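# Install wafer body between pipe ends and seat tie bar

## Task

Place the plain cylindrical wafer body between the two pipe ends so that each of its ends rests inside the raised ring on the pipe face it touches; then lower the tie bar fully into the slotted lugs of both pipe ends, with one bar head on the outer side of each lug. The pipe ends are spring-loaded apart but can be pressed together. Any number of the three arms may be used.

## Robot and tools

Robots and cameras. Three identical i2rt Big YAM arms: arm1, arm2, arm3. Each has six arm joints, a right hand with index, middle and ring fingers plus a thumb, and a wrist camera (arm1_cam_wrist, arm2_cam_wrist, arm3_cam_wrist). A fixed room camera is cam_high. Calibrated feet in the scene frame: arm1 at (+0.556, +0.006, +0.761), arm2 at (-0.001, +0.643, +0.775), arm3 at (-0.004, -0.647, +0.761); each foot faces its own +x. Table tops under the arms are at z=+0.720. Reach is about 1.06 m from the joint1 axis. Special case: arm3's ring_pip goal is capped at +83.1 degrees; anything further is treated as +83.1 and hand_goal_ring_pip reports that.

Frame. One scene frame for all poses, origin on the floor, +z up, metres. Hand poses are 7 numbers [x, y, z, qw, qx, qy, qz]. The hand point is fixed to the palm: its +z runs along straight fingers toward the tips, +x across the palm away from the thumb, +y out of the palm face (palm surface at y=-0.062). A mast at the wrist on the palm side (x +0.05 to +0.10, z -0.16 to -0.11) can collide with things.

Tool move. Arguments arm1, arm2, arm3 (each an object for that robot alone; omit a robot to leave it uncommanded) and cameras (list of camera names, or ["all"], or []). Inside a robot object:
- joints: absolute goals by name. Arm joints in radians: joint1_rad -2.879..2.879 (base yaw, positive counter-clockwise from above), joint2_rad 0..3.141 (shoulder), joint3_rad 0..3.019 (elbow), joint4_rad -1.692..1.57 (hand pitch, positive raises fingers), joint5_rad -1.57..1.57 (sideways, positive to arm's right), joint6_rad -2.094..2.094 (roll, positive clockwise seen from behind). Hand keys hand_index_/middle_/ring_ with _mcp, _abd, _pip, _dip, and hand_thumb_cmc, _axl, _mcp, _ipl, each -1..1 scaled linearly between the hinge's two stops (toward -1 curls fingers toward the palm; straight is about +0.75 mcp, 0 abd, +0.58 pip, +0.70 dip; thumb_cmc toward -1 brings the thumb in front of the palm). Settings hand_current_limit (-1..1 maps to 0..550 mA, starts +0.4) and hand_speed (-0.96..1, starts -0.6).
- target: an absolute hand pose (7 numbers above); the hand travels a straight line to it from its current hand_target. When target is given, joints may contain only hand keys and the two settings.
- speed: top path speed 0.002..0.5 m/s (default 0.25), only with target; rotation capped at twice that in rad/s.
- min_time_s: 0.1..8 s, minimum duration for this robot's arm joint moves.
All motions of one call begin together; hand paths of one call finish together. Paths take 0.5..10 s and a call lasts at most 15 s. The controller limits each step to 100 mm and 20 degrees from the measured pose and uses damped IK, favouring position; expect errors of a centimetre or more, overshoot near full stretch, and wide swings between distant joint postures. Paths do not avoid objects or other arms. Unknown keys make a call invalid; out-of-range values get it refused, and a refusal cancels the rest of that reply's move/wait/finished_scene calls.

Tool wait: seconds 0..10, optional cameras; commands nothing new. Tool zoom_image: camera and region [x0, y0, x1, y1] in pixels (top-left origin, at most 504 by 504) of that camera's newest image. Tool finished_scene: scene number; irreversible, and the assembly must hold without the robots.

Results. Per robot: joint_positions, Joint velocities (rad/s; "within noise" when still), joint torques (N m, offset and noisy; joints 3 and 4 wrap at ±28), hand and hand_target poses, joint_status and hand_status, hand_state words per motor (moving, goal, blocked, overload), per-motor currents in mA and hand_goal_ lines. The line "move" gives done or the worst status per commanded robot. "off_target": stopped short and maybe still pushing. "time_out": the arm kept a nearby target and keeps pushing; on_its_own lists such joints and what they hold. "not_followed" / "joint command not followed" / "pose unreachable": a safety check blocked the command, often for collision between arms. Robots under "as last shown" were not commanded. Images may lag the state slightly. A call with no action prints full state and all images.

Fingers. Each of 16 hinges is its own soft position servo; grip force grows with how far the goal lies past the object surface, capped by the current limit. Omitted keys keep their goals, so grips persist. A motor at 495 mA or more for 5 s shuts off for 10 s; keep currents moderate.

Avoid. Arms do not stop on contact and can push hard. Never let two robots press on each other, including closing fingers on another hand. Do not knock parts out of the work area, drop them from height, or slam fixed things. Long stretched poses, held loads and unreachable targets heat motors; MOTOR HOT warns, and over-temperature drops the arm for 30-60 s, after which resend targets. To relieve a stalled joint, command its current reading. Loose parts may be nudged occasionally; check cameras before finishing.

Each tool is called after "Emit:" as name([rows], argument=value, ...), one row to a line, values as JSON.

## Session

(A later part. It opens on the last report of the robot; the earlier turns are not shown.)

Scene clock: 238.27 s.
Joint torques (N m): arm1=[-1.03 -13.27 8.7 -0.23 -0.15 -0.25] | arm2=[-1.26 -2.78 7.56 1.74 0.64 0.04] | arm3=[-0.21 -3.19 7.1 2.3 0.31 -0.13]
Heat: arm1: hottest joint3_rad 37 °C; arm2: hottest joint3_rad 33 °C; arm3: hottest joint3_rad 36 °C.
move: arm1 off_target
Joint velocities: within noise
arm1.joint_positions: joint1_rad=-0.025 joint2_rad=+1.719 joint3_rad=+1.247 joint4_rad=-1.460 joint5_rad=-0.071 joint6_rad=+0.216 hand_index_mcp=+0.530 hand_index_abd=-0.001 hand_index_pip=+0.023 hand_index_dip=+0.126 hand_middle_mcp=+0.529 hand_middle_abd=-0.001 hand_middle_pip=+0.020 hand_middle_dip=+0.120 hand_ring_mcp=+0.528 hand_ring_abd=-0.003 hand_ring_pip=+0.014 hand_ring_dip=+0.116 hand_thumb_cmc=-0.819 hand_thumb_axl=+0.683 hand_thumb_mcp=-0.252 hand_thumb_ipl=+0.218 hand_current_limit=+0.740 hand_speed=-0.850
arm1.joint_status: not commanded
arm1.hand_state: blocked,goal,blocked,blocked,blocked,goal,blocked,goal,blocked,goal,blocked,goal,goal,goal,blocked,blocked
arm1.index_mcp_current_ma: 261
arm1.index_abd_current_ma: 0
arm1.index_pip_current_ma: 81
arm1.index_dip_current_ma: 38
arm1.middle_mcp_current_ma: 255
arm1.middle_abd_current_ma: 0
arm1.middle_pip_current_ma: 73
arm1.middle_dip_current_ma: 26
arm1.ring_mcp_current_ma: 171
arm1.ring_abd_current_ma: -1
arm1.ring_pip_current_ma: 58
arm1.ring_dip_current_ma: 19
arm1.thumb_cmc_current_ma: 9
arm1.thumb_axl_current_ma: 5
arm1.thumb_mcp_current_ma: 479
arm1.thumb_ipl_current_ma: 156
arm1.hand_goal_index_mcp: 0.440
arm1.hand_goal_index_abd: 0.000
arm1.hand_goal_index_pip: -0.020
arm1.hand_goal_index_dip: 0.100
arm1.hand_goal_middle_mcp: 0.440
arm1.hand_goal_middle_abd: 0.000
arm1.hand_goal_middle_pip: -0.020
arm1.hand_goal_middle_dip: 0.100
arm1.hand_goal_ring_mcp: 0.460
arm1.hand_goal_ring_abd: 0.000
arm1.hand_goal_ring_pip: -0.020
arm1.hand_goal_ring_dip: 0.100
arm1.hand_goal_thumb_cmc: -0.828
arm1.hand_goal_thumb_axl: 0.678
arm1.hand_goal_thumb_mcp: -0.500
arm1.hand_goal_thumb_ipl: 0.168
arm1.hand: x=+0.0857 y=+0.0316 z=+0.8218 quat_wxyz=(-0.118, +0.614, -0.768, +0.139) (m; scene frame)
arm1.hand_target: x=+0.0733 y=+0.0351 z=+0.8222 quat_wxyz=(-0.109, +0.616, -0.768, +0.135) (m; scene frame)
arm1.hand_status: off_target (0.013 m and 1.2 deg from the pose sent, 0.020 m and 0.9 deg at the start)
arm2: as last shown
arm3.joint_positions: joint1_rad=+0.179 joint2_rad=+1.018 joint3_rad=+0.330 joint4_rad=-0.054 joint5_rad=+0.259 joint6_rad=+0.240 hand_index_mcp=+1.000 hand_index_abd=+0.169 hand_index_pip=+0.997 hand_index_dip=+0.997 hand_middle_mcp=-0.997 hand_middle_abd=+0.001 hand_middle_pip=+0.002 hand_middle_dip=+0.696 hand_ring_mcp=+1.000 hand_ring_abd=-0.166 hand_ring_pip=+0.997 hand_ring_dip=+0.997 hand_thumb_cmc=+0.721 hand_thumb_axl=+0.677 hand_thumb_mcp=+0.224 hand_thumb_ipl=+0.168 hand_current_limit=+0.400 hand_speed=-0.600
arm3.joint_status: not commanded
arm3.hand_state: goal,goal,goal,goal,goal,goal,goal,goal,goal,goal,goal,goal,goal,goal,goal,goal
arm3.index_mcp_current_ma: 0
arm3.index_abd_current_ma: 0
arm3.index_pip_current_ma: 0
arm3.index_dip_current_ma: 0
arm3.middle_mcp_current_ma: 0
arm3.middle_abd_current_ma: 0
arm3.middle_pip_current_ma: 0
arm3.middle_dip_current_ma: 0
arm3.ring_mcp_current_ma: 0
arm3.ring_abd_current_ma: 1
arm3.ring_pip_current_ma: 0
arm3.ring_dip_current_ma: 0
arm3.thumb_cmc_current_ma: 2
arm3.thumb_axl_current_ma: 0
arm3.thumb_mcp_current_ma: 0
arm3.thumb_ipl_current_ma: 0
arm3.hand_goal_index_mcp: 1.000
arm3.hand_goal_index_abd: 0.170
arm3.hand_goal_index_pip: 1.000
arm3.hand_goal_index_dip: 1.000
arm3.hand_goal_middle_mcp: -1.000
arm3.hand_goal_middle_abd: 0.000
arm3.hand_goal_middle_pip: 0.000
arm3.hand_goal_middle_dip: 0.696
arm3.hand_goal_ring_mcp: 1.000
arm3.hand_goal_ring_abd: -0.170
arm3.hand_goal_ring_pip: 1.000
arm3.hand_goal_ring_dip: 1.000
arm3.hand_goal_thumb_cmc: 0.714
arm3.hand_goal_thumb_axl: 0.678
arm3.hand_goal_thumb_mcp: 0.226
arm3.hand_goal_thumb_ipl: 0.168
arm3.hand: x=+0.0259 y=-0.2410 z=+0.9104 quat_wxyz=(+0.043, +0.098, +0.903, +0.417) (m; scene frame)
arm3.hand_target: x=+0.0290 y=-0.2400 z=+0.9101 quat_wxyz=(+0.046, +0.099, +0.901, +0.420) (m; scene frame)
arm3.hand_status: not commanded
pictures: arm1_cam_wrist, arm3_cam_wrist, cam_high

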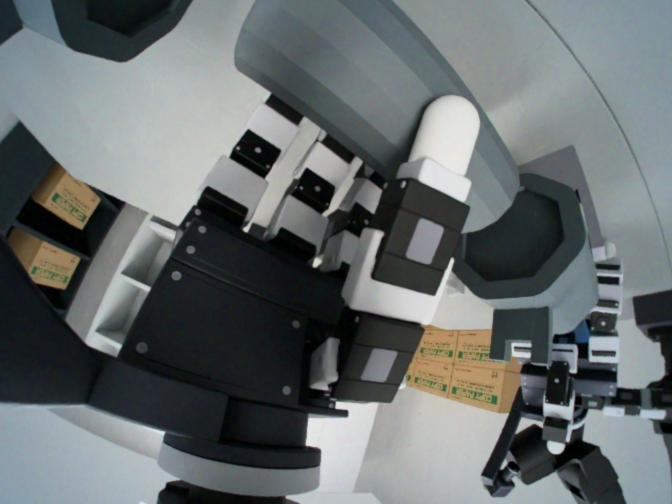

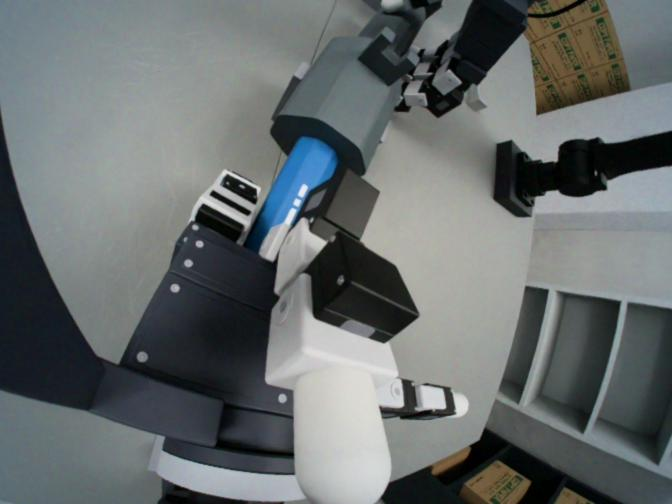

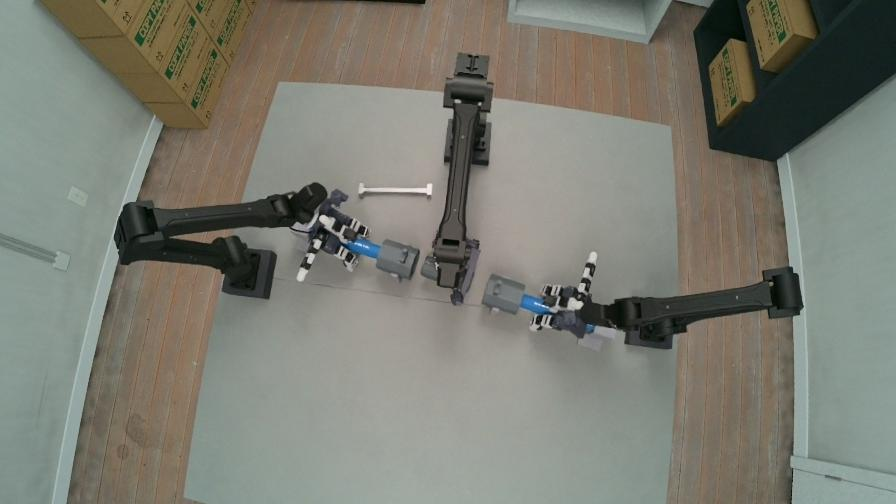

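Emit:
move(arm2={"target": [0.0949, 0.209, 0.908, 0.4200, 0.9009, -0.0989, -0.0461], "speed": 0.08}, arm3={"target": [0.0381, -0.199, 0.908, 0.0461, 0.0989, 0.9009, 0.4200], "speed": 0.08}, cameras=["all"])

Emit:
zoom_image(camera="arm1_cam_wrist", region=[400, 80, 620, 300])

Emit:
zoom_image(camera="arm2_cam_wrist", region=[160, 0, 440, 240])

Emit:
zoom_image(camera="arm3_cam_wrist", region=[160, 0, 440, 240])

Emit:
zoom_image(camera="cam_high", region=[340, 210, 580, 350])

Scene clock: 248.27 s.
Joint torques (N m): arm1=[-1.03 -13.16 8.69 -0.24 -0.15 -0.24] | arm2=[-2.9 -2.78 9.01 1.54 0.32 -0.09] | arm3=[-1.67 -3.25 8.55 1.95 0.17 -0.14]
Heat: arm1: hottest joint3_rad 37 °C; arm2: hottest joint3_rad 33 °C; arm3: hottest joint3_rad 36 °C.
move: arm2 done; arm3 done
Joint velocities: within noise
arm1: as last shown
arm2.joint_positions: joint1_rad=+0.537 joint2_rad=+1.295 joint3_rad=+0.480 joint4_rad=-0.055 joint5_rad=+0.575 joint6_rad=+0.570 hand_index_mcp=+1.000 hand_index_abd=+0.169 hand_index_pip=+0.997 hand_index_dip=+0.997 hand_middle_mcp=-0.998 hand_middle_abd=+0.001 hand_middle_pip=+0.001 hand_middle_dip=+0.696 hand_ring_mcp=+1.000 hand_ring_abd=-0.167 hand_ring_pip=+0.997 hand_ring_dip=+0.997 hand_thumb_cmc=+0.721 hand_thumb_axl=+0.677 hand_thumb_mcp=+0.224 hand_thumb_ipl=+0.168 hand_current_limit=+0.400 hand_speed=-0.600
arm2.joint_status: not commanded
arm2.hand_state: goal,goal,goal,goal,goal,goal,goal,goal,goal,goal,goal,goal,goal,goal,goal,goal
arm2.index_mcp_current_ma: 0
arm2.index_abd_current_ma: -1
arm2.index_pip_current_ma: -10
arm2.index_dip_current_ma: -10
arm2.middle_mcp_current_ma: 7
arm2.middle_abd_current_ma: 2
arm2.middle_pip_current_ma: 4
arm2.middle_dip_current_ma: 0
arm2.ring_mcp_current_ma: 0
arm2.ring_abd_current_ma: 10
arm2.ring_pip_current_ma: -8
arm2.ring_dip_current_ma: -9
arm2.thumb_cmc_current_ma: 23
arm2.thumb_axl_current_ma: -2
arm2.thumb_mcp_current_ma: -7
arm2.thumb_ipl_current_ma: -1
arm2.hand_goal_index_mcp: 1.000
arm2.hand_goal_index_abd: 0.170
arm2.hand_goal_index_pip: 1.000
arm2.hand_goal_index_dip: 1.000
arm2.hand_goal_middle_mcp: -1.000
arm2.hand_goal_middle_abd: 0.000
arm2.hand_goal_middle_pip: 0.000
arm2.hand_goal_middle_dip: 0.696
arm2.hand_goal_ring_mcp: 1.000
arm2.hand_goal_ring_abd: -0.170
arm2.hand_goal_ring_pip: 1.000
arm2.hand_goal_ring_dip: 1.000
arm2.hand_goal_thumb_cmc: 0.714
arm2.hand_goal_thumb_axl: 0.678
arm2.hand_goal_thumb_mcp: 0.226
arm2.hand_goal_thumb_ipl: 0.168
arm2.hand: x=+0.0931 y=+0.2176 z=+0.9107 quat_wxyz=(+0.423, +0.900, -0.100, -0.044) (m; scene frame)
arm2.hand_target: x=+0.0948 y=+0.2093 z=+0.9081 quat_wxyz=(+0.420, +0.901, -0.099, -0.046) (m; scene frame)
arm2.hand_status: done (0.009 m and 0.4 deg from the pose sent, 0.042 m and 0.4 deg at the start)
arm3.joint_positions: joint1_rad=+0.134 joint2_rad=+1.150 joint3_rad=+0.393 joint4_rad=+0.039 joint5_rad=+0.225 joint6_rad=+0.207 hand_index_mcp=+1.000 hand_index_abd=+0.169 hand_index_pip=+0.997 hand_index_dip=+0.997 hand_middle_mcp=-0.997 hand_middle_abd=+0.001 hand_middle_pip=+0.002 hand_middle_dip=+0.696 hand_ring_mcp=+1.000 hand_ring_abd=-0.166 hand_ring_pip=+0.997 hand_ring_dip=+0.997 hand_thumb_cmc=+0.721 hand_thumb_axl=+0.677 hand_thumb_mcp=+0.224 hand_thumb_ipl=+0.168 hand_current_limit=+0.400 hand_speed=-0.600
arm3.joint_status: not commanded
arm3.hand_state: goal,goal,goal,goal,goal,goal,goal,goal,goal,goal,goal,goal,goal,goal,goal,goal
arm3.index_mcp_current_ma: 0
arm3.index_abd_current_ma: 0
arm3.index_pip_current_ma: 0
arm3.index_dip_current_ma: 0
arm3.middle_mcp_current_ma: 0
arm3.middle_abd_current_ma: 0
arm3.middle_pip_current_ma: 0
arm3.middle_dip_current_ma: 0
arm3.ring_mcp_current_ma: 0
arm3.ring_abd_current_ma: 0
arm3.ring_pip_current_ma: 0
arm3.ring_dip_current_ma: 0
arm3.thumb_cmc_current_ma: 2
arm3.thumb_axl_current_ma: 0
arm3.thumb_mcp_current_ma: 0
arm3.thumb_ipl_current_ma: 0
arm3.hand_goal_index_mcp: 1.000
arm3.hand_goal_index_abd: 0.170
arm3.hand_goal_index_pip: 1.000
arm3.hand_goal_index_dip: 1.000
arm3.hand_goal_middle_mcp: -1.000
arm3.hand_goal_middle_abd: 0.000
arm3.hand_goal_middle_pip: 0.000
arm3.hand_goal_middle_dip: 0.696
arm3.hand_goal_ring_mcp: 1.000
arm3.hand_goal_ring_abd: -0.170
arm3.hand_goal_ring_pip: 1.000
arm3.hand_goal_ring_dip: 1.000
arm3.hand_goal_thumb_cmc: 0.714
arm3.hand_goal_thumb_axl: 0.678
arm3.hand_goal_thumb_mcp: 0.226
arm3.hand_goal_thumb_ipl: 0.168
arm3.hand: x=+0.0327 y=-0.2072 z=+0.9100 quat_wxyz=(+0.042, +0.097, +0.900, +0.424) (m; scene frame)
arm3.hand_target: x=+0.0380 y=-0.1995 z=+0.9080 quat_wxyz=(+0.046, +0.099, +0.901, +0.420) (m; scene frame)
arm3.hand_status: done (0.010 m and 0.7 deg from the pose sent, 0.044 m and 0.5 deg at the start)
pictures: arm1_cam_wrist, arm2_cam_wrist, arm3_cam_wrist, cam_high

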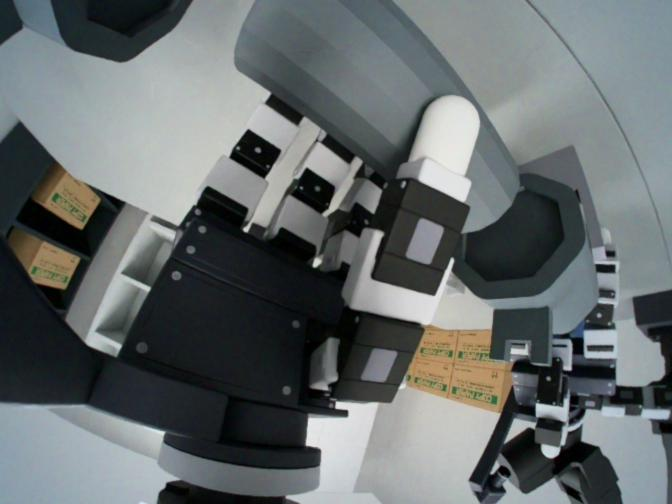

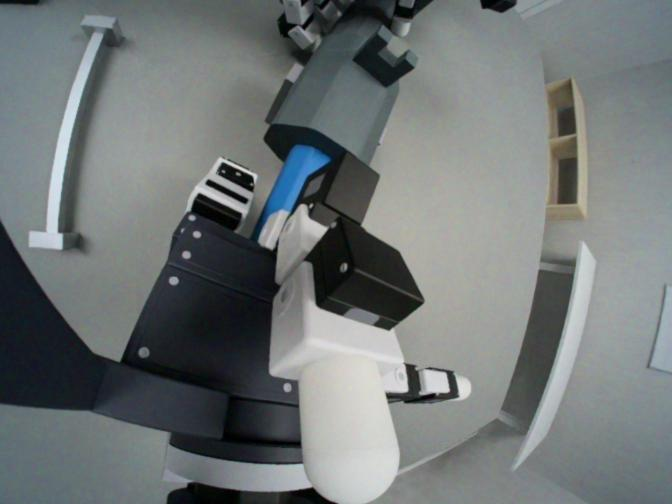

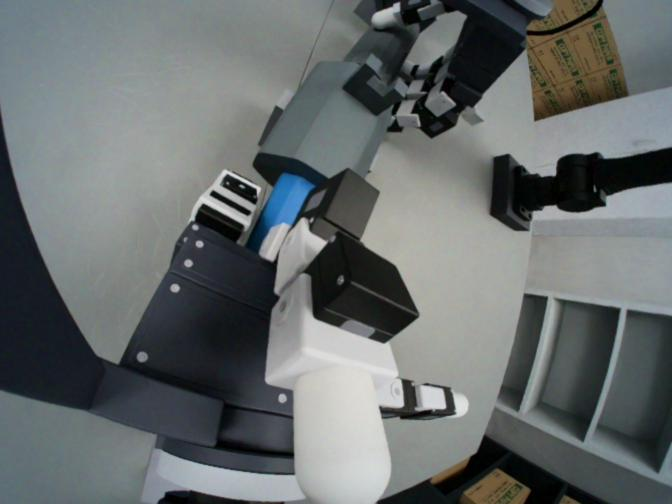

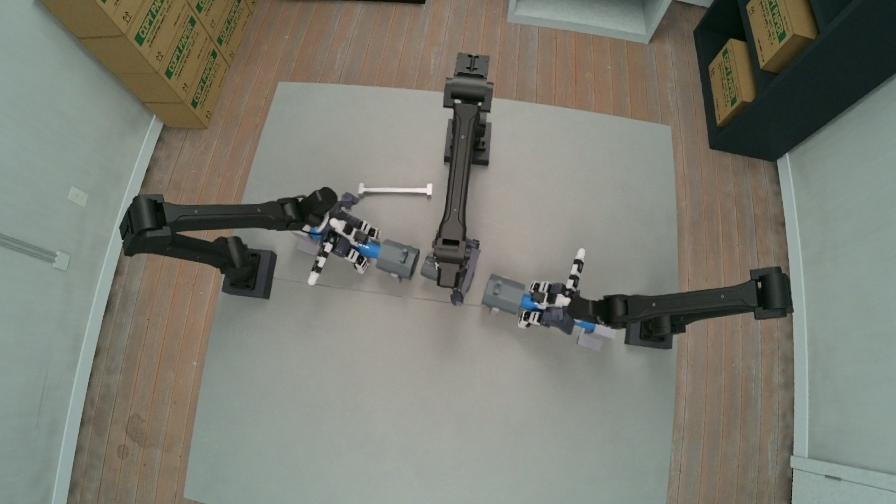

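Scaled by 2.291 from the camera's 672x504 image, which has a finer 960x720 frame.

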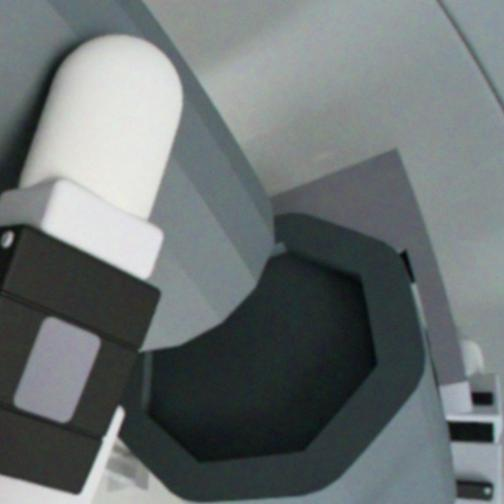

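Scaled by 1.800 from the camera's 672x504 image, which has a finer 960x720 frame.

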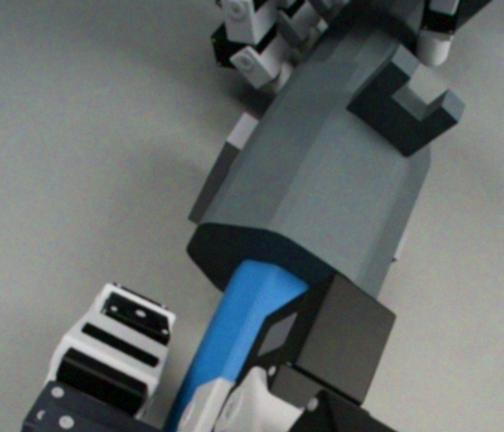

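Scaled by 1.800 from the camera's 672x504 image, which has a finer 960x720 frame.

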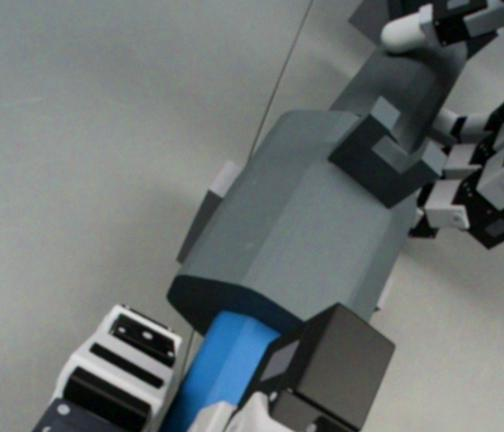

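Scaled by 2.100 from the camera's 896x504 image, which has a finer 1280x720 frame.

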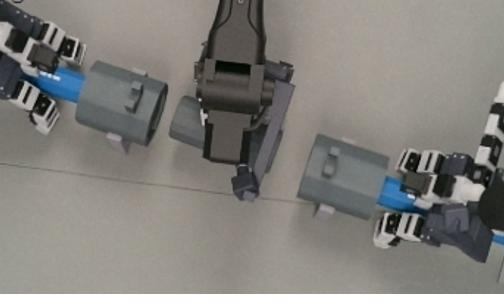

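Emit:
move(arm2={"target": [0.0877, 0.1768, 0.908, 0.4200, 0.9009, -0.0989, -0.0461], "speed": 0.06}, cameras=["all"])

Emit:
zoom_image(camera="arm1_cam_wrist", region=[400, 80, 620, 300])

Emit:
zoom_image(camera="arm2_cam_wrist", region=[160, 0, 440, 240])

Emit:
zoom_image(camera="cam_high", region=[340, 210, 500, 320])

Scene clock: 251.77 s.
Joint torques (N m): arm1=[-0.85 -13.39 8.73 -0.23 -0.15 -0.24] | arm2=[-2.96 -3.49 9.16 1.62 0.3 -0.12] | arm3=[-1.44 -3.25 8.77 1.81 0.18 -0.15]
Heat: arm1: hottest joint3_rad 37 °C; arm2: hottest joint3_rad 33 °C; arm3: hottest joint3_rad 36 °C.
move: arm2 done
Joint velocities: within noise
arm1, arm3: as last shown
arm2.joint_positions: joint1_rad=+0.467 joint2_rad=+1.359 joint3_rad=+0.534 joint4_rad=-0.012 joint5_rad=+0.527 joint6_rad=+0.507 hand_index_mcp=+1.000 hand_index_abd=+0.169 hand_index_pip=+0.997 hand_index_dip=+0.997 hand_middle_mcp=-0.998 hand_middle_abd=+0.001 hand_middle_pip=+0.001 hand_middle_dip=+0.696 hand_ring_mcp=+1.000 hand_ring_abd=-0.167 hand_ring_pip=+0.997 hand_ring_dip=+0.997 hand_thumb_cmc=+0.721 hand_thumb_axl=+0.677 hand_thumb_mcp=+0.224 hand_thumb_ipl=+0.168 hand_current_limit=+0.400 hand_speed=-0.600
arm2.joint_status: not commanded
arm2.hand_state: goal,goal,goal,goal,goal,goal,goal,goal,goal,goal,goal,goal,goal,goal,goal,goal
arm2.index_mcp_current_ma: 0
arm2.index_abd_current_ma: -1
arm2.index_pip_current_ma: -10
arm2.index_dip_current_ma: -10
arm2.middle_mcp_current_ma: 7
arm2.middle_abd_current_ma: 2
arm2.middle_pip_current_ma: 4
arm2.middle_dip_current_ma: 0
arm2.ring_mcp_current_ma: 0
arm2.ring_abd_current_ma: 10
arm2.ring_pip_current_ma: -8
arm2.ring_dip_current_ma: -9
arm2.thumb_cmc_current_ma: 23
arm2.thumb_axl_current_ma: -2
arm2.thumb_mcp_current_ma: -7
arm2.thumb_ipl_current_ma: -1
arm2.hand_goal_index_mcp: 1.000
arm2.hand_goal_index_abd: 0.170
arm2.hand_goal_index_pip: 1.000
arm2.hand_goal_index_dip: 1.000
arm2.hand_goal_middle_mcp: -1.000
arm2.hand_goal_middle_abd: 0.000
arm2.hand_goal_middle_pip: 0.000
arm2.hand_goal_middle_dip: 0.696
arm2.hand_goal_ring_mcp: 1.000
arm2.hand_goal_ring_abd: -0.170
arm2.hand_goal_ring_pip: 1.000
arm2.hand_goal_ring_dip: 1.000
arm2.hand_goal_thumb_cmc: 0.714
arm2.hand_goal_thumb_axl: 0.678
arm2.hand_goal_thumb_mcp: 0.226
arm2.hand_goal_thumb_ipl: 0.168
arm2.hand: x=+0.0869 y=+0.1865 z=+0.9111 quat_wxyz=(+0.423, +0.900, -0.099, -0.044) (m; scene frame)
arm2.hand_target: x=+0.0876 y=+0.1772 z=+0.9080 quat_wxyz=(+0.420, +0.901, -0.099, -0.046) (m; scene frame)
arm2.hand_status: done (0.010 m and 0.4 deg from the pose sent, 0.041 m and 0.4 deg at the start)
pictures: arm1_cam_wrist, arm2_cam_wrist, arm3_cam_wrist, cam_high

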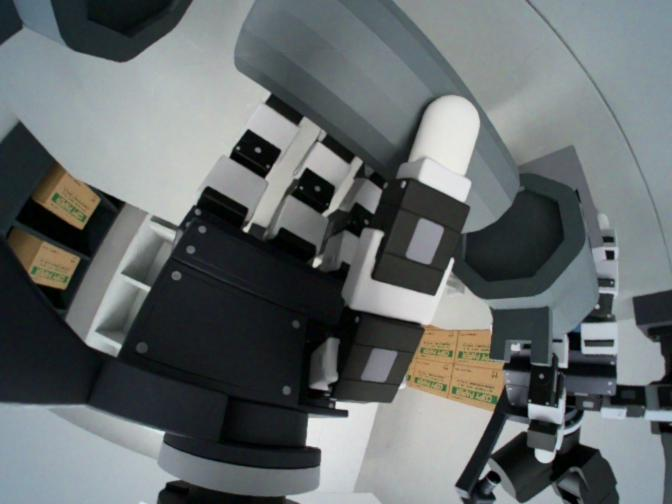

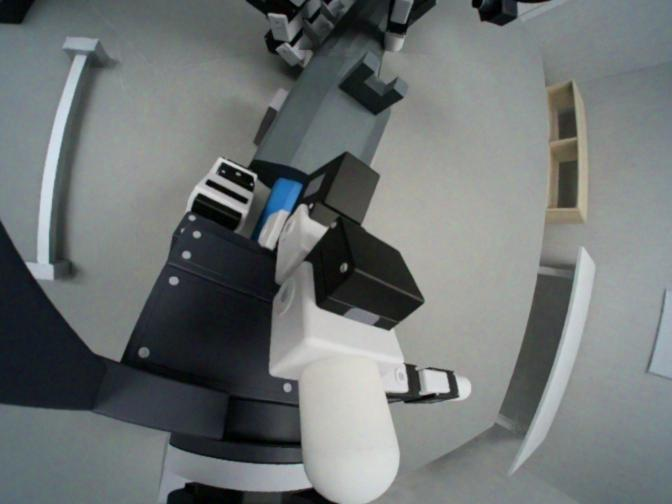

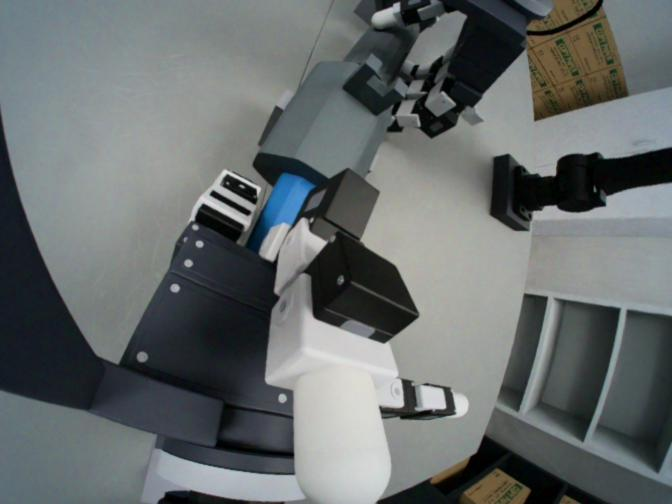

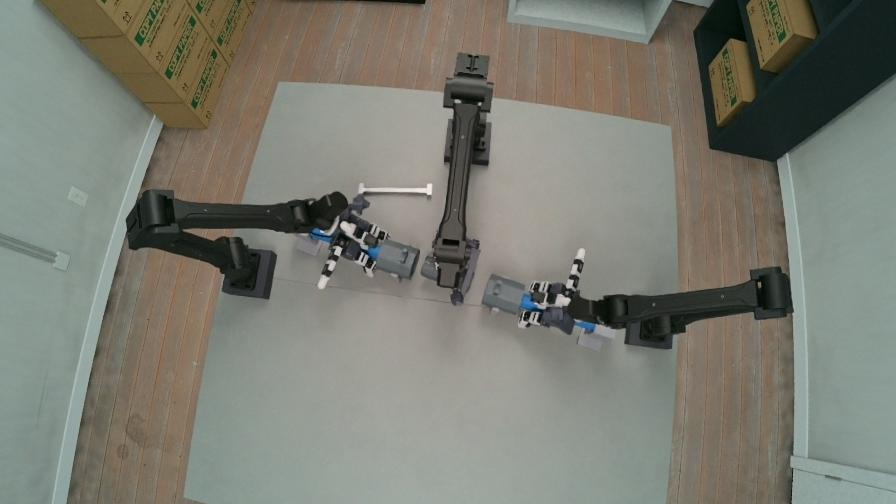

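Scaled by 2.291 from the camera's 672x504 image, which has a finer 960x720 frame.

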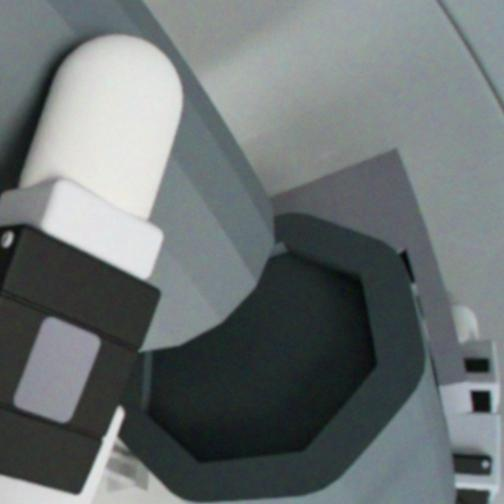

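Scaled by 1.800 from the camera's 672x504 image, which has a finer 960x720 frame.

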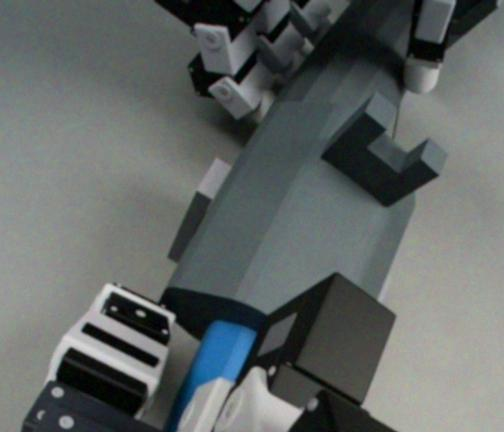

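Scaled by 3.150 from the camera's 896x504 image, which has a finer 1280x720 frame.

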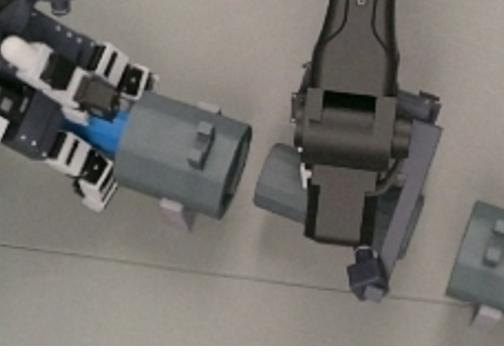

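Emit:
move(arm2={"target": [0.0840, 0.1602, 0.908, 0.4200, 0.9009, -0.0989, -0.0461], "speed": 0.05}, cameras=["arm1_cam_wrist", "arm2_cam_wrist", "cam_high"])

Emit:
zoom_image(camera="arm1_cam_wrist", region=[400, 80, 620, 300])

Emit:
zoom_image(camera="arm2_cam_wrist", region=[160, 0, 440, 240])

Emit:
zoom_image(camera="cam_high", region=[340, 210, 500, 320])

Scene clock: 254.63 s.
Joint torques (N m): arm1=[-1.03 -13.39 8.7 -0.24 -0.16 -0.25] | arm2=[-3.55 -3.19 9.74 1.87 0.3 -0.09] | arm3=[-1.44 -3.25 8.76 1.76 0.14 -0.12]
Heat: arm1: hottest joint3_rad 37 °C; arm2: hottest joint3_rad 33 °C; arm3: hottest joint3_rad 36 °C.
move: arm2 off_target
Joint velocities: within noise
arm1, arm3: as last shown
arm2.joint_positions: joint1_rad=+0.442 joint2_rad=+1.384 joint3_rad=+0.558 joint4_rad=-0.002 joint5_rad=+0.505 joint6_rad=+0.475 hand_index_mcp=+1.000 hand_index_abd=+0.169 hand_index_pip=+0.997 hand_index_dip=+0.997 hand_middle_mcp=-0.998 hand_middle_abd=+0.001 hand_middle_pip=+0.001 hand_middle_dip=+0.696 hand_ring_mcp=+1.000 hand_ring_abd=-0.167 hand_ring_pip=+0.997 hand_ring_dip=+0.997 hand_thumb_cmc=+0.721 hand_thumb_axl=+0.677 hand_thumb_mcp=+0.224 hand_thumb_ipl=+0.168 hand_current_limit=+0.400 hand_speed=-0.600
arm2.joint_status: not commanded
arm2.hand_state: goal,goal,goal,goal,goal,goal,goal,goal,goal,goal,goal,goal,goal,goal,goal,goal
arm2.index_mcp_current_ma: 0
arm2.index_abd_current_ma: -1
arm2.index_pip_current_ma: -10
arm2.index_dip_current_ma: -10
arm2.middle_mcp_current_ma: 7
arm2.middle_abd_current_ma: 2
arm2.middle_pip_current_ma: 4
arm2.middle_dip_current_ma: 0
arm2.ring_mcp_current_ma: 0
arm2.ring_abd_current_ma: 10
arm2.ring_pip_current_ma: -8
arm2.ring_dip_current_ma: -9
arm2.thumb_cmc_current_ma: 23
arm2.thumb_axl_current_ma: -2
arm2.thumb_mcp_current_ma: -7
arm2.thumb_ipl_current_ma: -1
arm2.hand_goal_index_mcp: 1.000
arm2.hand_goal_index_abd: 0.170
arm2.hand_goal_index_pip: 1.000
arm2.hand_goal_index_dip: 1.000
arm2.hand_goal_middle_mcp: -1.000
arm2.hand_goal_middle_abd: 0.000
arm2.hand_goal_middle_pip: 0.000
arm2.hand_goal_middle_dip: 0.696
arm2.hand_goal_ring_mcp: 1.000
arm2.hand_goal_ring_abd: -0.170
arm2.hand_goal_ring_pip: 1.000
arm2.hand_goal_ring_dip: 1.000
arm2.hand_goal_thumb_cmc: 0.714
arm2.hand_goal_thumb_axl: 0.678
arm2.hand_goal_thumb_mcp: 0.226
arm2.hand_goal_thumb_ipl: 0.168
arm2.hand: x=+0.0859 y=+0.1736 z=+0.9111 quat_wxyz=(+0.421, +0.901, -0.093, -0.044) (m; scene frame)
arm2.hand_target: x=+0.0838 y=+0.1609 z=+0.9080 quat_wxyz=(+0.420, +0.901, -0.099, -0.046) (m; scene frame)
arm2.hand_status: off_target (0.014 m and 0.7 deg from the pose sent, 0.027 m and 0.4 deg at the start)
pictures: arm1_cam_wrist, arm2_cam_wrist, cam_high

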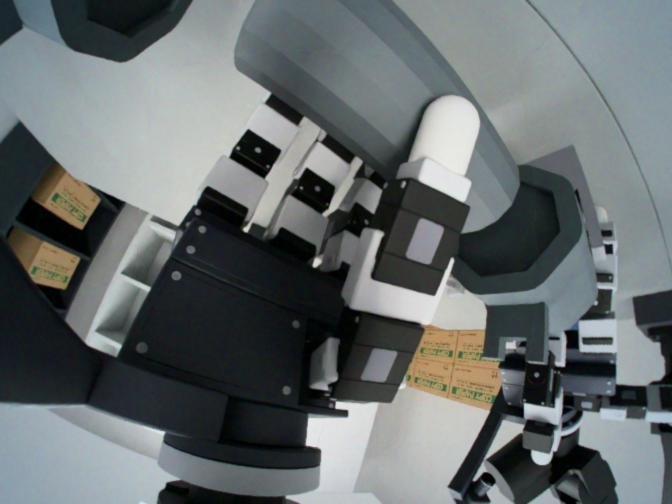

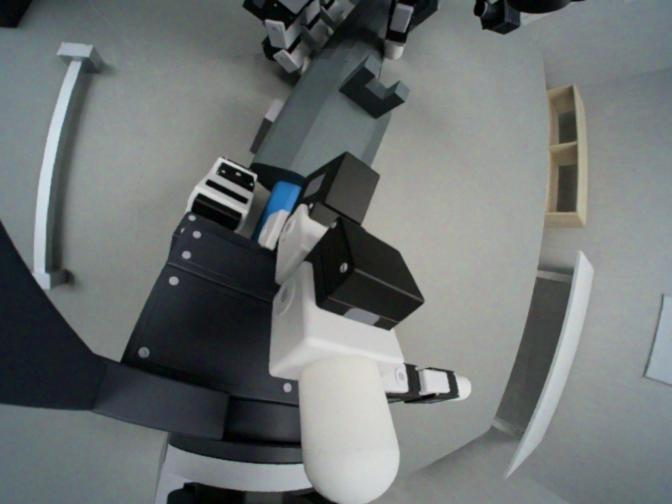

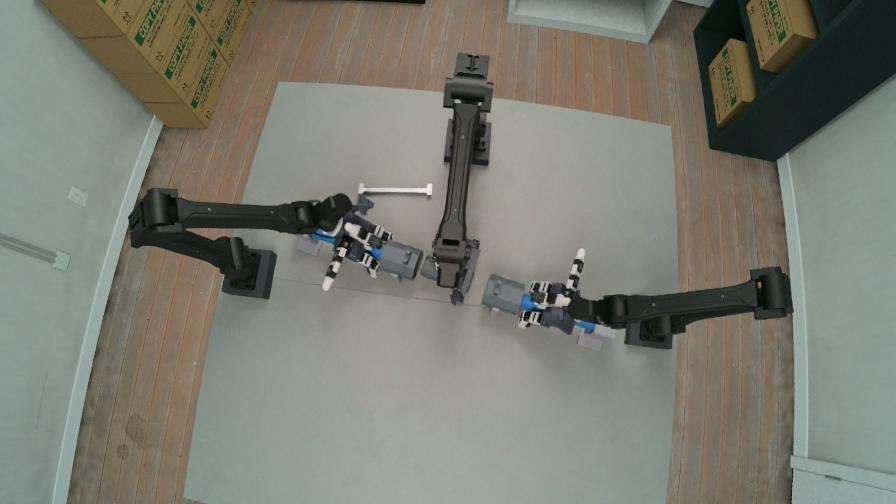

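Scaled by 2.291 from the camera's 672x504 image, which has a finer 960x720 frame.

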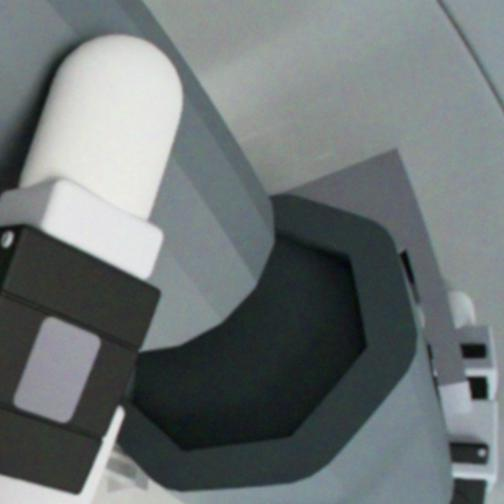

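Scaled by 1.800 from the camera's 672x504 image, which has a finer 960x720 frame.

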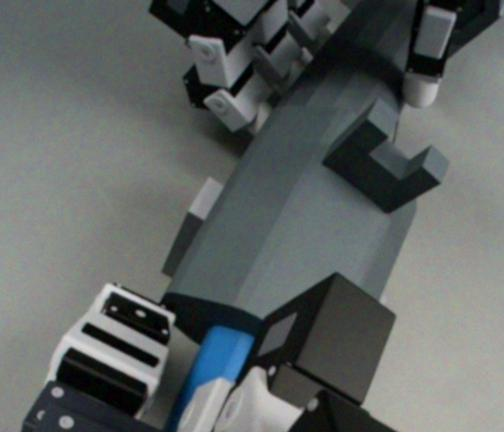

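Scaled by 3.150 from the camera's 896x504 image, which has a finer 1280x720 frame.

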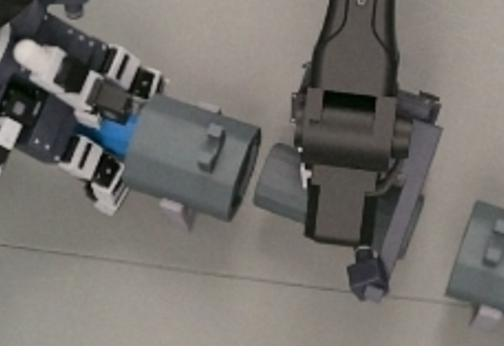

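Emit:
zoom_image(camera="arm1_cam_wrist", region=[450, 150, 600, 310])

Scaled by 3.150 from the camera's 672x504 image, which has a finer 960x720 frame.

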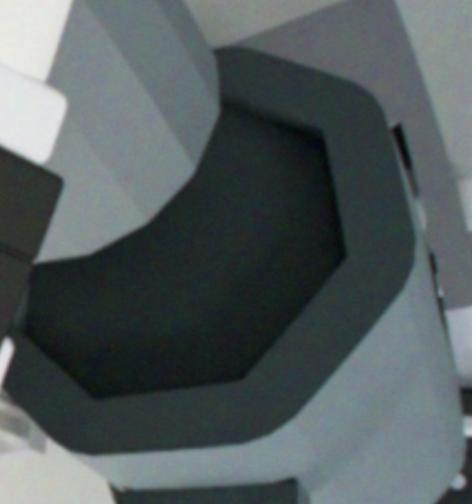

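Emit:
move(arm1={"target": [0.068, 0.036, 0.833, 0.1086, -0.6161, 0.7683, -0.1354], "speed": 0.06}, cameras=["arm1_cam_wrist", "cam_high", "arm3_cam_wrist"])

Emit:
zoom_image(camera="arm1_cam_wrist", region=[450, 150, 600, 310])

Emit:
zoom_image(camera="arm1_cam_wrist", region=[40, 0, 300, 160])

Emit:
zoom_image(camera="cam_high", region=[370, 210, 550, 350])

Scene clock: 268.90 s.
Joint torques (N m): arm1=[-1.14 -13.45 10.56 -1.37 -0.12 -0.25] | arm2=[-3.6 -3.25 9.76 1.88 0.3 -0.08] | arm3=[-0.56 -3.43 8.95 1.72 0.17 -0.14]
Heat: arm1: hottest joint3_rad 37 °C; arm2: hottest joint3_rad 35 °C; arm3: hottest joint3_rad 37 °C.
move: arm1 off_target
Joint velocities: within noise
arm1.joint_positions: joint1_rad=-0.026 joint2_rad=+1.719 joint3_rad=+1.253 joint4_rad=-1.466 joint5_rad=-0.071 joint6_rad=+0.214 hand_index_mcp=+0.530 hand_index_abd=-0.001 hand_index_pip=+0.023 hand_index_dip=+0.126 hand_middle_mcp=+0.529 hand_middle_abd=-0.001 hand_middle_pip=+0.020 hand_middle_dip=+0.120 hand_ring_mcp=+0.528 hand_ring_abd=-0.003 hand_ring_pip=+0.014 hand_ring_dip=+0.116 hand_thumb_cmc=-0.819 hand_thumb_axl=+0.683 hand_thumb_mcp=-0.252 hand_thumb_ipl=+0.218 hand_current_limit=+0.740 hand_speed=-0.850
arm1.joint_status: not commanded
arm1.hand_state: blocked,goal,blocked,blocked,blocked,goal,blocked,goal,blocked,goal,blocked,goal,goal,goal,blocked,blocked
arm1.index_mcp_current_ma: 261
arm1.index_abd_current_ma: 0
arm1.index_pip_current_ma: 81
arm1.index_dip_current_ma: 38
arm1.middle_mcp_current_ma: 255
arm1.middle_abd_current_ma: 0
arm1.middle_pip_current_ma: 73
arm1.middle_dip_current_ma: 26
arm1.ring_mcp_current_ma: 171
arm1.ring_abd_current_ma: -1
arm1.ring_pip_current_ma: 58
arm1.ring_dip_current_ma: 19
arm1.thumb_cmc_current_ma: 9
arm1.thumb_axl_current_ma: 5
arm1.thumb_mcp_current_ma: 479
arm1.thumb_ipl_current_ma: 156
arm1.hand_goal_index_mcp: 0.440
arm1.hand_goal_index_abd: 0.000
arm1.hand_goal_index_pip: -0.020
arm1.hand_goal_index_dip: 0.100
arm1.hand_goal_middle_mcp: 0.440
arm1.hand_goal_middle_abd: 0.000
arm1.hand_goal_middle_pip: -0.020
arm1.hand_goal_middle_dip: 0.100
arm1.hand_goal_ring_mcp: 0.460
arm1.hand_goal_ring_abd: 0.000
arm1.hand_goal_ring_pip: -0.020
arm1.hand_goal_ring_dip: 0.100
arm1.hand_goal_thumb_cmc: -0.828
arm1.hand_goal_thumb_axl: 0.678
arm1.hand_goal_thumb_mcp: -0.500
arm1.hand_goal_thumb_ipl: 0.168
arm1.hand: x=+0.0847 y=+0.0322 z=+0.8238 quat_wxyz=(-0.118, +0.614, -0.768, +0.140) (m; scene frame)
arm1.hand_target: x=+0.0686 y=+0.0361 z=+0.8331 quat_wxyz=(-0.108, +0.616, -0.768, +0.135) (m; scene frame)
arm1.hand_status: off_target (0.019 m and 1.2 deg from the pose sent, 0.021 m and 1.2 deg at the start)
arm2, arm3: as last shown
pictures: arm1_cam_wrist, arm3_cam_wrist, cam_high

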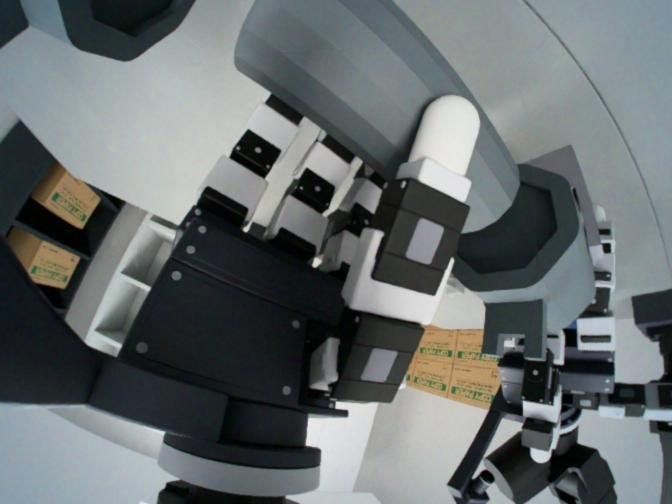

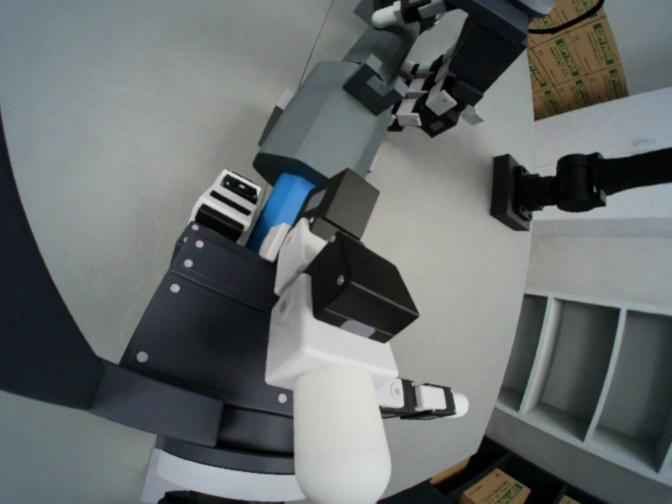

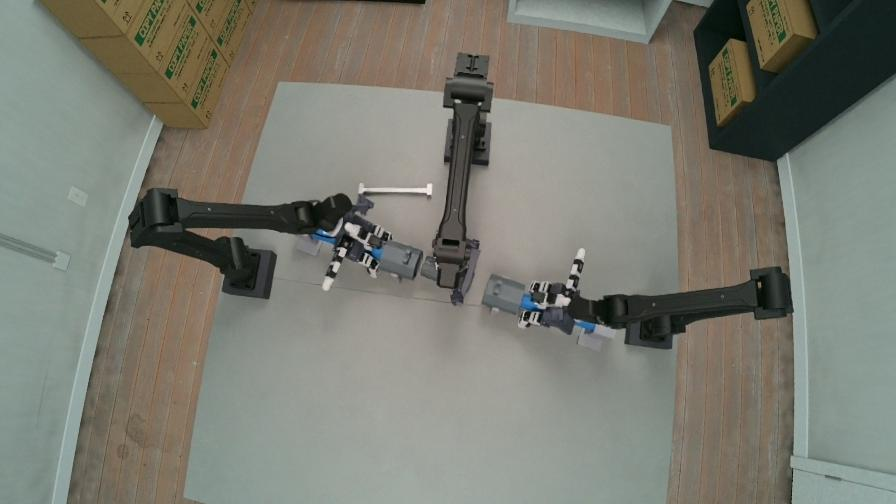

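Scaled by 3.150 from the camera's 672x504 image, which has a finer 960x720 frame.

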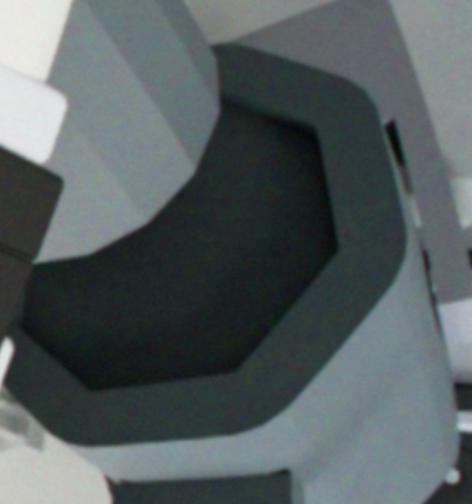

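Scaled by 1.938 from the camera's 672x504 image, which has a finer 960x720 frame.

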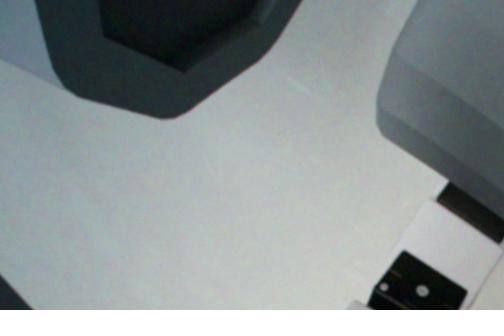

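Scaled by 2.800 from the camera's 896x504 image, which has a finer 1280x720 frame.

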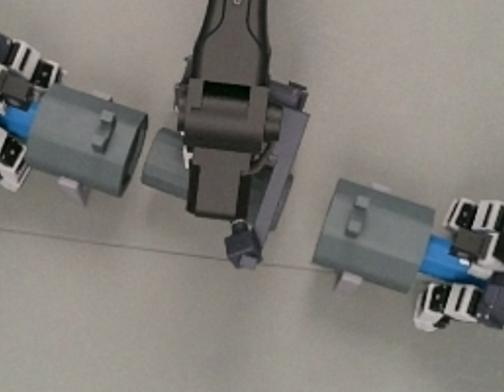

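Emit:
move(arm1={"target": [0.056, 0.036, 0.848, 0.1086, -0.6161, 0.7683, -0.1354], "speed": 0.05}, cameras=["arm1_cam_wrist", "cam_high"])

Scene clock: 275.43 s.
Joint torques (N m): arm1=[-1.2 -13.45 10.73 -1.35 -0.11 -0.24] | arm2=[-3.55 -3.19 9.76 1.87 0.29 -0.08] | arm3=[-1.03 -2.61 8.84 1.62 0.18 -0.11]
Heat: arm1: hottest joint3_rad 38 °C; arm2: hottest joint3_rad 35 °C; arm3: hottest joint3_rad 37 °C.
move: arm1 off_target
Joint velocities: within noise
arm1.joint_positions: joint1_rad=-0.026 joint2_rad=+1.728 joint3_rad=+1.315 joint4_rad=-1.514 joint5_rad=-0.071 joint6_rad=+0.214 hand_index_mcp=+0.530 hand_index_abd=-0.001 hand_index_pip=+0.023 hand_index_dip=+0.126 hand_middle_mcp=+0.529 hand_middle_abd=-0.001 hand_middle_pip=+0.020 hand_middle_dip=+0.120 hand_ring_mcp=+0.528 hand_ring_abd=-0.003 hand_ring_pip=+0.014 hand_ring_dip=+0.116 hand_thumb_cmc=-0.819 hand_thumb_axl=+0.683 hand_thumb_mcp=-0.252 hand_thumb_ipl=+0.218 hand_current_limit=+0.740 hand_speed=-0.850
arm1.joint_status: not commanded
arm1.hand_state: blocked,goal,blocked,blocked,blocked,goal,blocked,goal,blocked,goal,blocked,goal,goal,goal,blocked,blocked
arm1.index_mcp_current_ma: 261
arm1.index_abd_current_ma: 0
arm1.index_pip_current_ma: 81
arm1.index_dip_current_ma: 38
arm1.middle_mcp_current_ma: 255
arm1.middle_abd_current_ma: 0
arm1.middle_pip_current_ma: 73
arm1.middle_dip_current_ma: 26
arm1.ring_mcp_current_ma: 171
arm1.ring_abd_current_ma: -1
arm1.ring_pip_current_ma: 58
arm1.ring_dip_current_ma: 19
arm1.thumb_cmc_current_ma: 9
arm1.thumb_axl_current_ma: 5
arm1.thumb_mcp_current_ma: 478
arm1.thumb_ipl_current_ma: 156
arm1.hand_goal_index_mcp: 0.440
arm1.hand_goal_index_abd: 0.000
arm1.hand_goal_index_pip: -0.020
arm1.hand_goal_index_dip: 0.100
arm1.hand_goal_middle_mcp: 0.440
arm1.hand_goal_middle_abd: 0.000
arm1.hand_goal_middle_pip: -0.020
arm1.hand_goal_middle_dip: 0.100
arm1.hand_goal_ring_mcp: 0.460
arm1.hand_goal_ring_abd: 0.000
arm1.hand_goal_ring_pip: -0.020
arm1.hand_goal_ring_dip: 0.100
arm1.hand_goal_thumb_cmc: -0.828
arm1.hand_goal_thumb_axl: 0.678
arm1.hand_goal_thumb_mcp: -0.500
arm1.hand_goal_thumb_ipl: 0.168
arm1.hand: x=+0.0714 y=+0.0321 z=+0.8410 quat_wxyz=(-0.116, +0.614, -0.768, +0.138) (m; scene frame)
arm1.hand_target: x=+0.0565 y=+0.0361 z=+0.8481 quat_wxyz=(-0.108, +0.616, -0.768, +0.135) (m; scene frame)
arm1.hand_status: off_target (0.017 m and 0.9 deg from the pose sent, 0.038 m and 1.2 deg at the start)
arm2, arm3: as last shown
pictures: arm1_cam_wrist, cam_high

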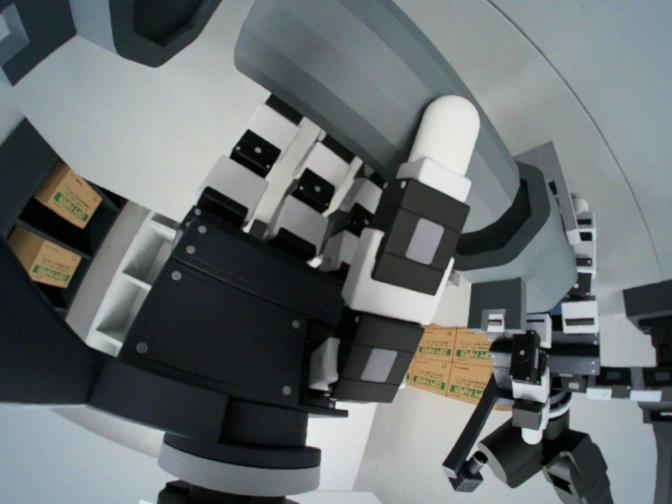

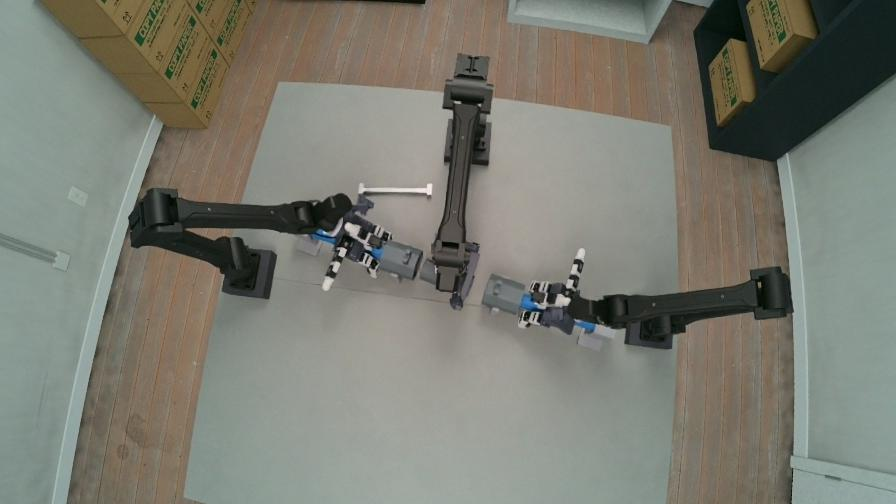

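Emit:
zoom_image(camera="arm1_cam_wrist", region=[420, 120, 620, 320])

Emit:
zoom_image(camera="cam_high", region=[370, 210, 550, 350])

Scaled by 2.520 from the camera's 672x504 image, which has a finer 960x720 frame.

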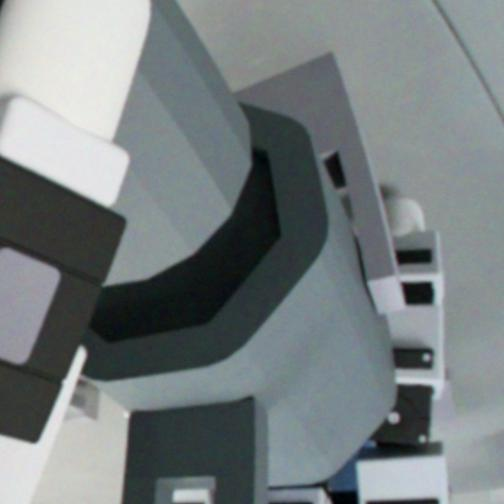

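Scaled by 2.800 from the camera's 896x504 image, which has a finer 1280x720 frame.

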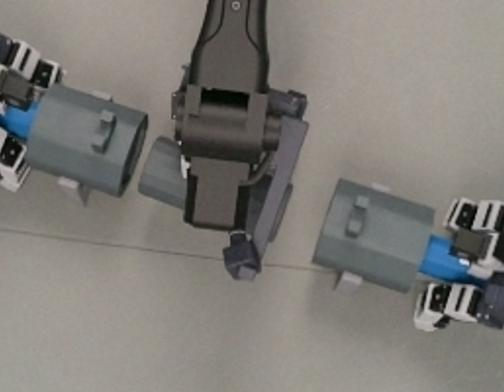

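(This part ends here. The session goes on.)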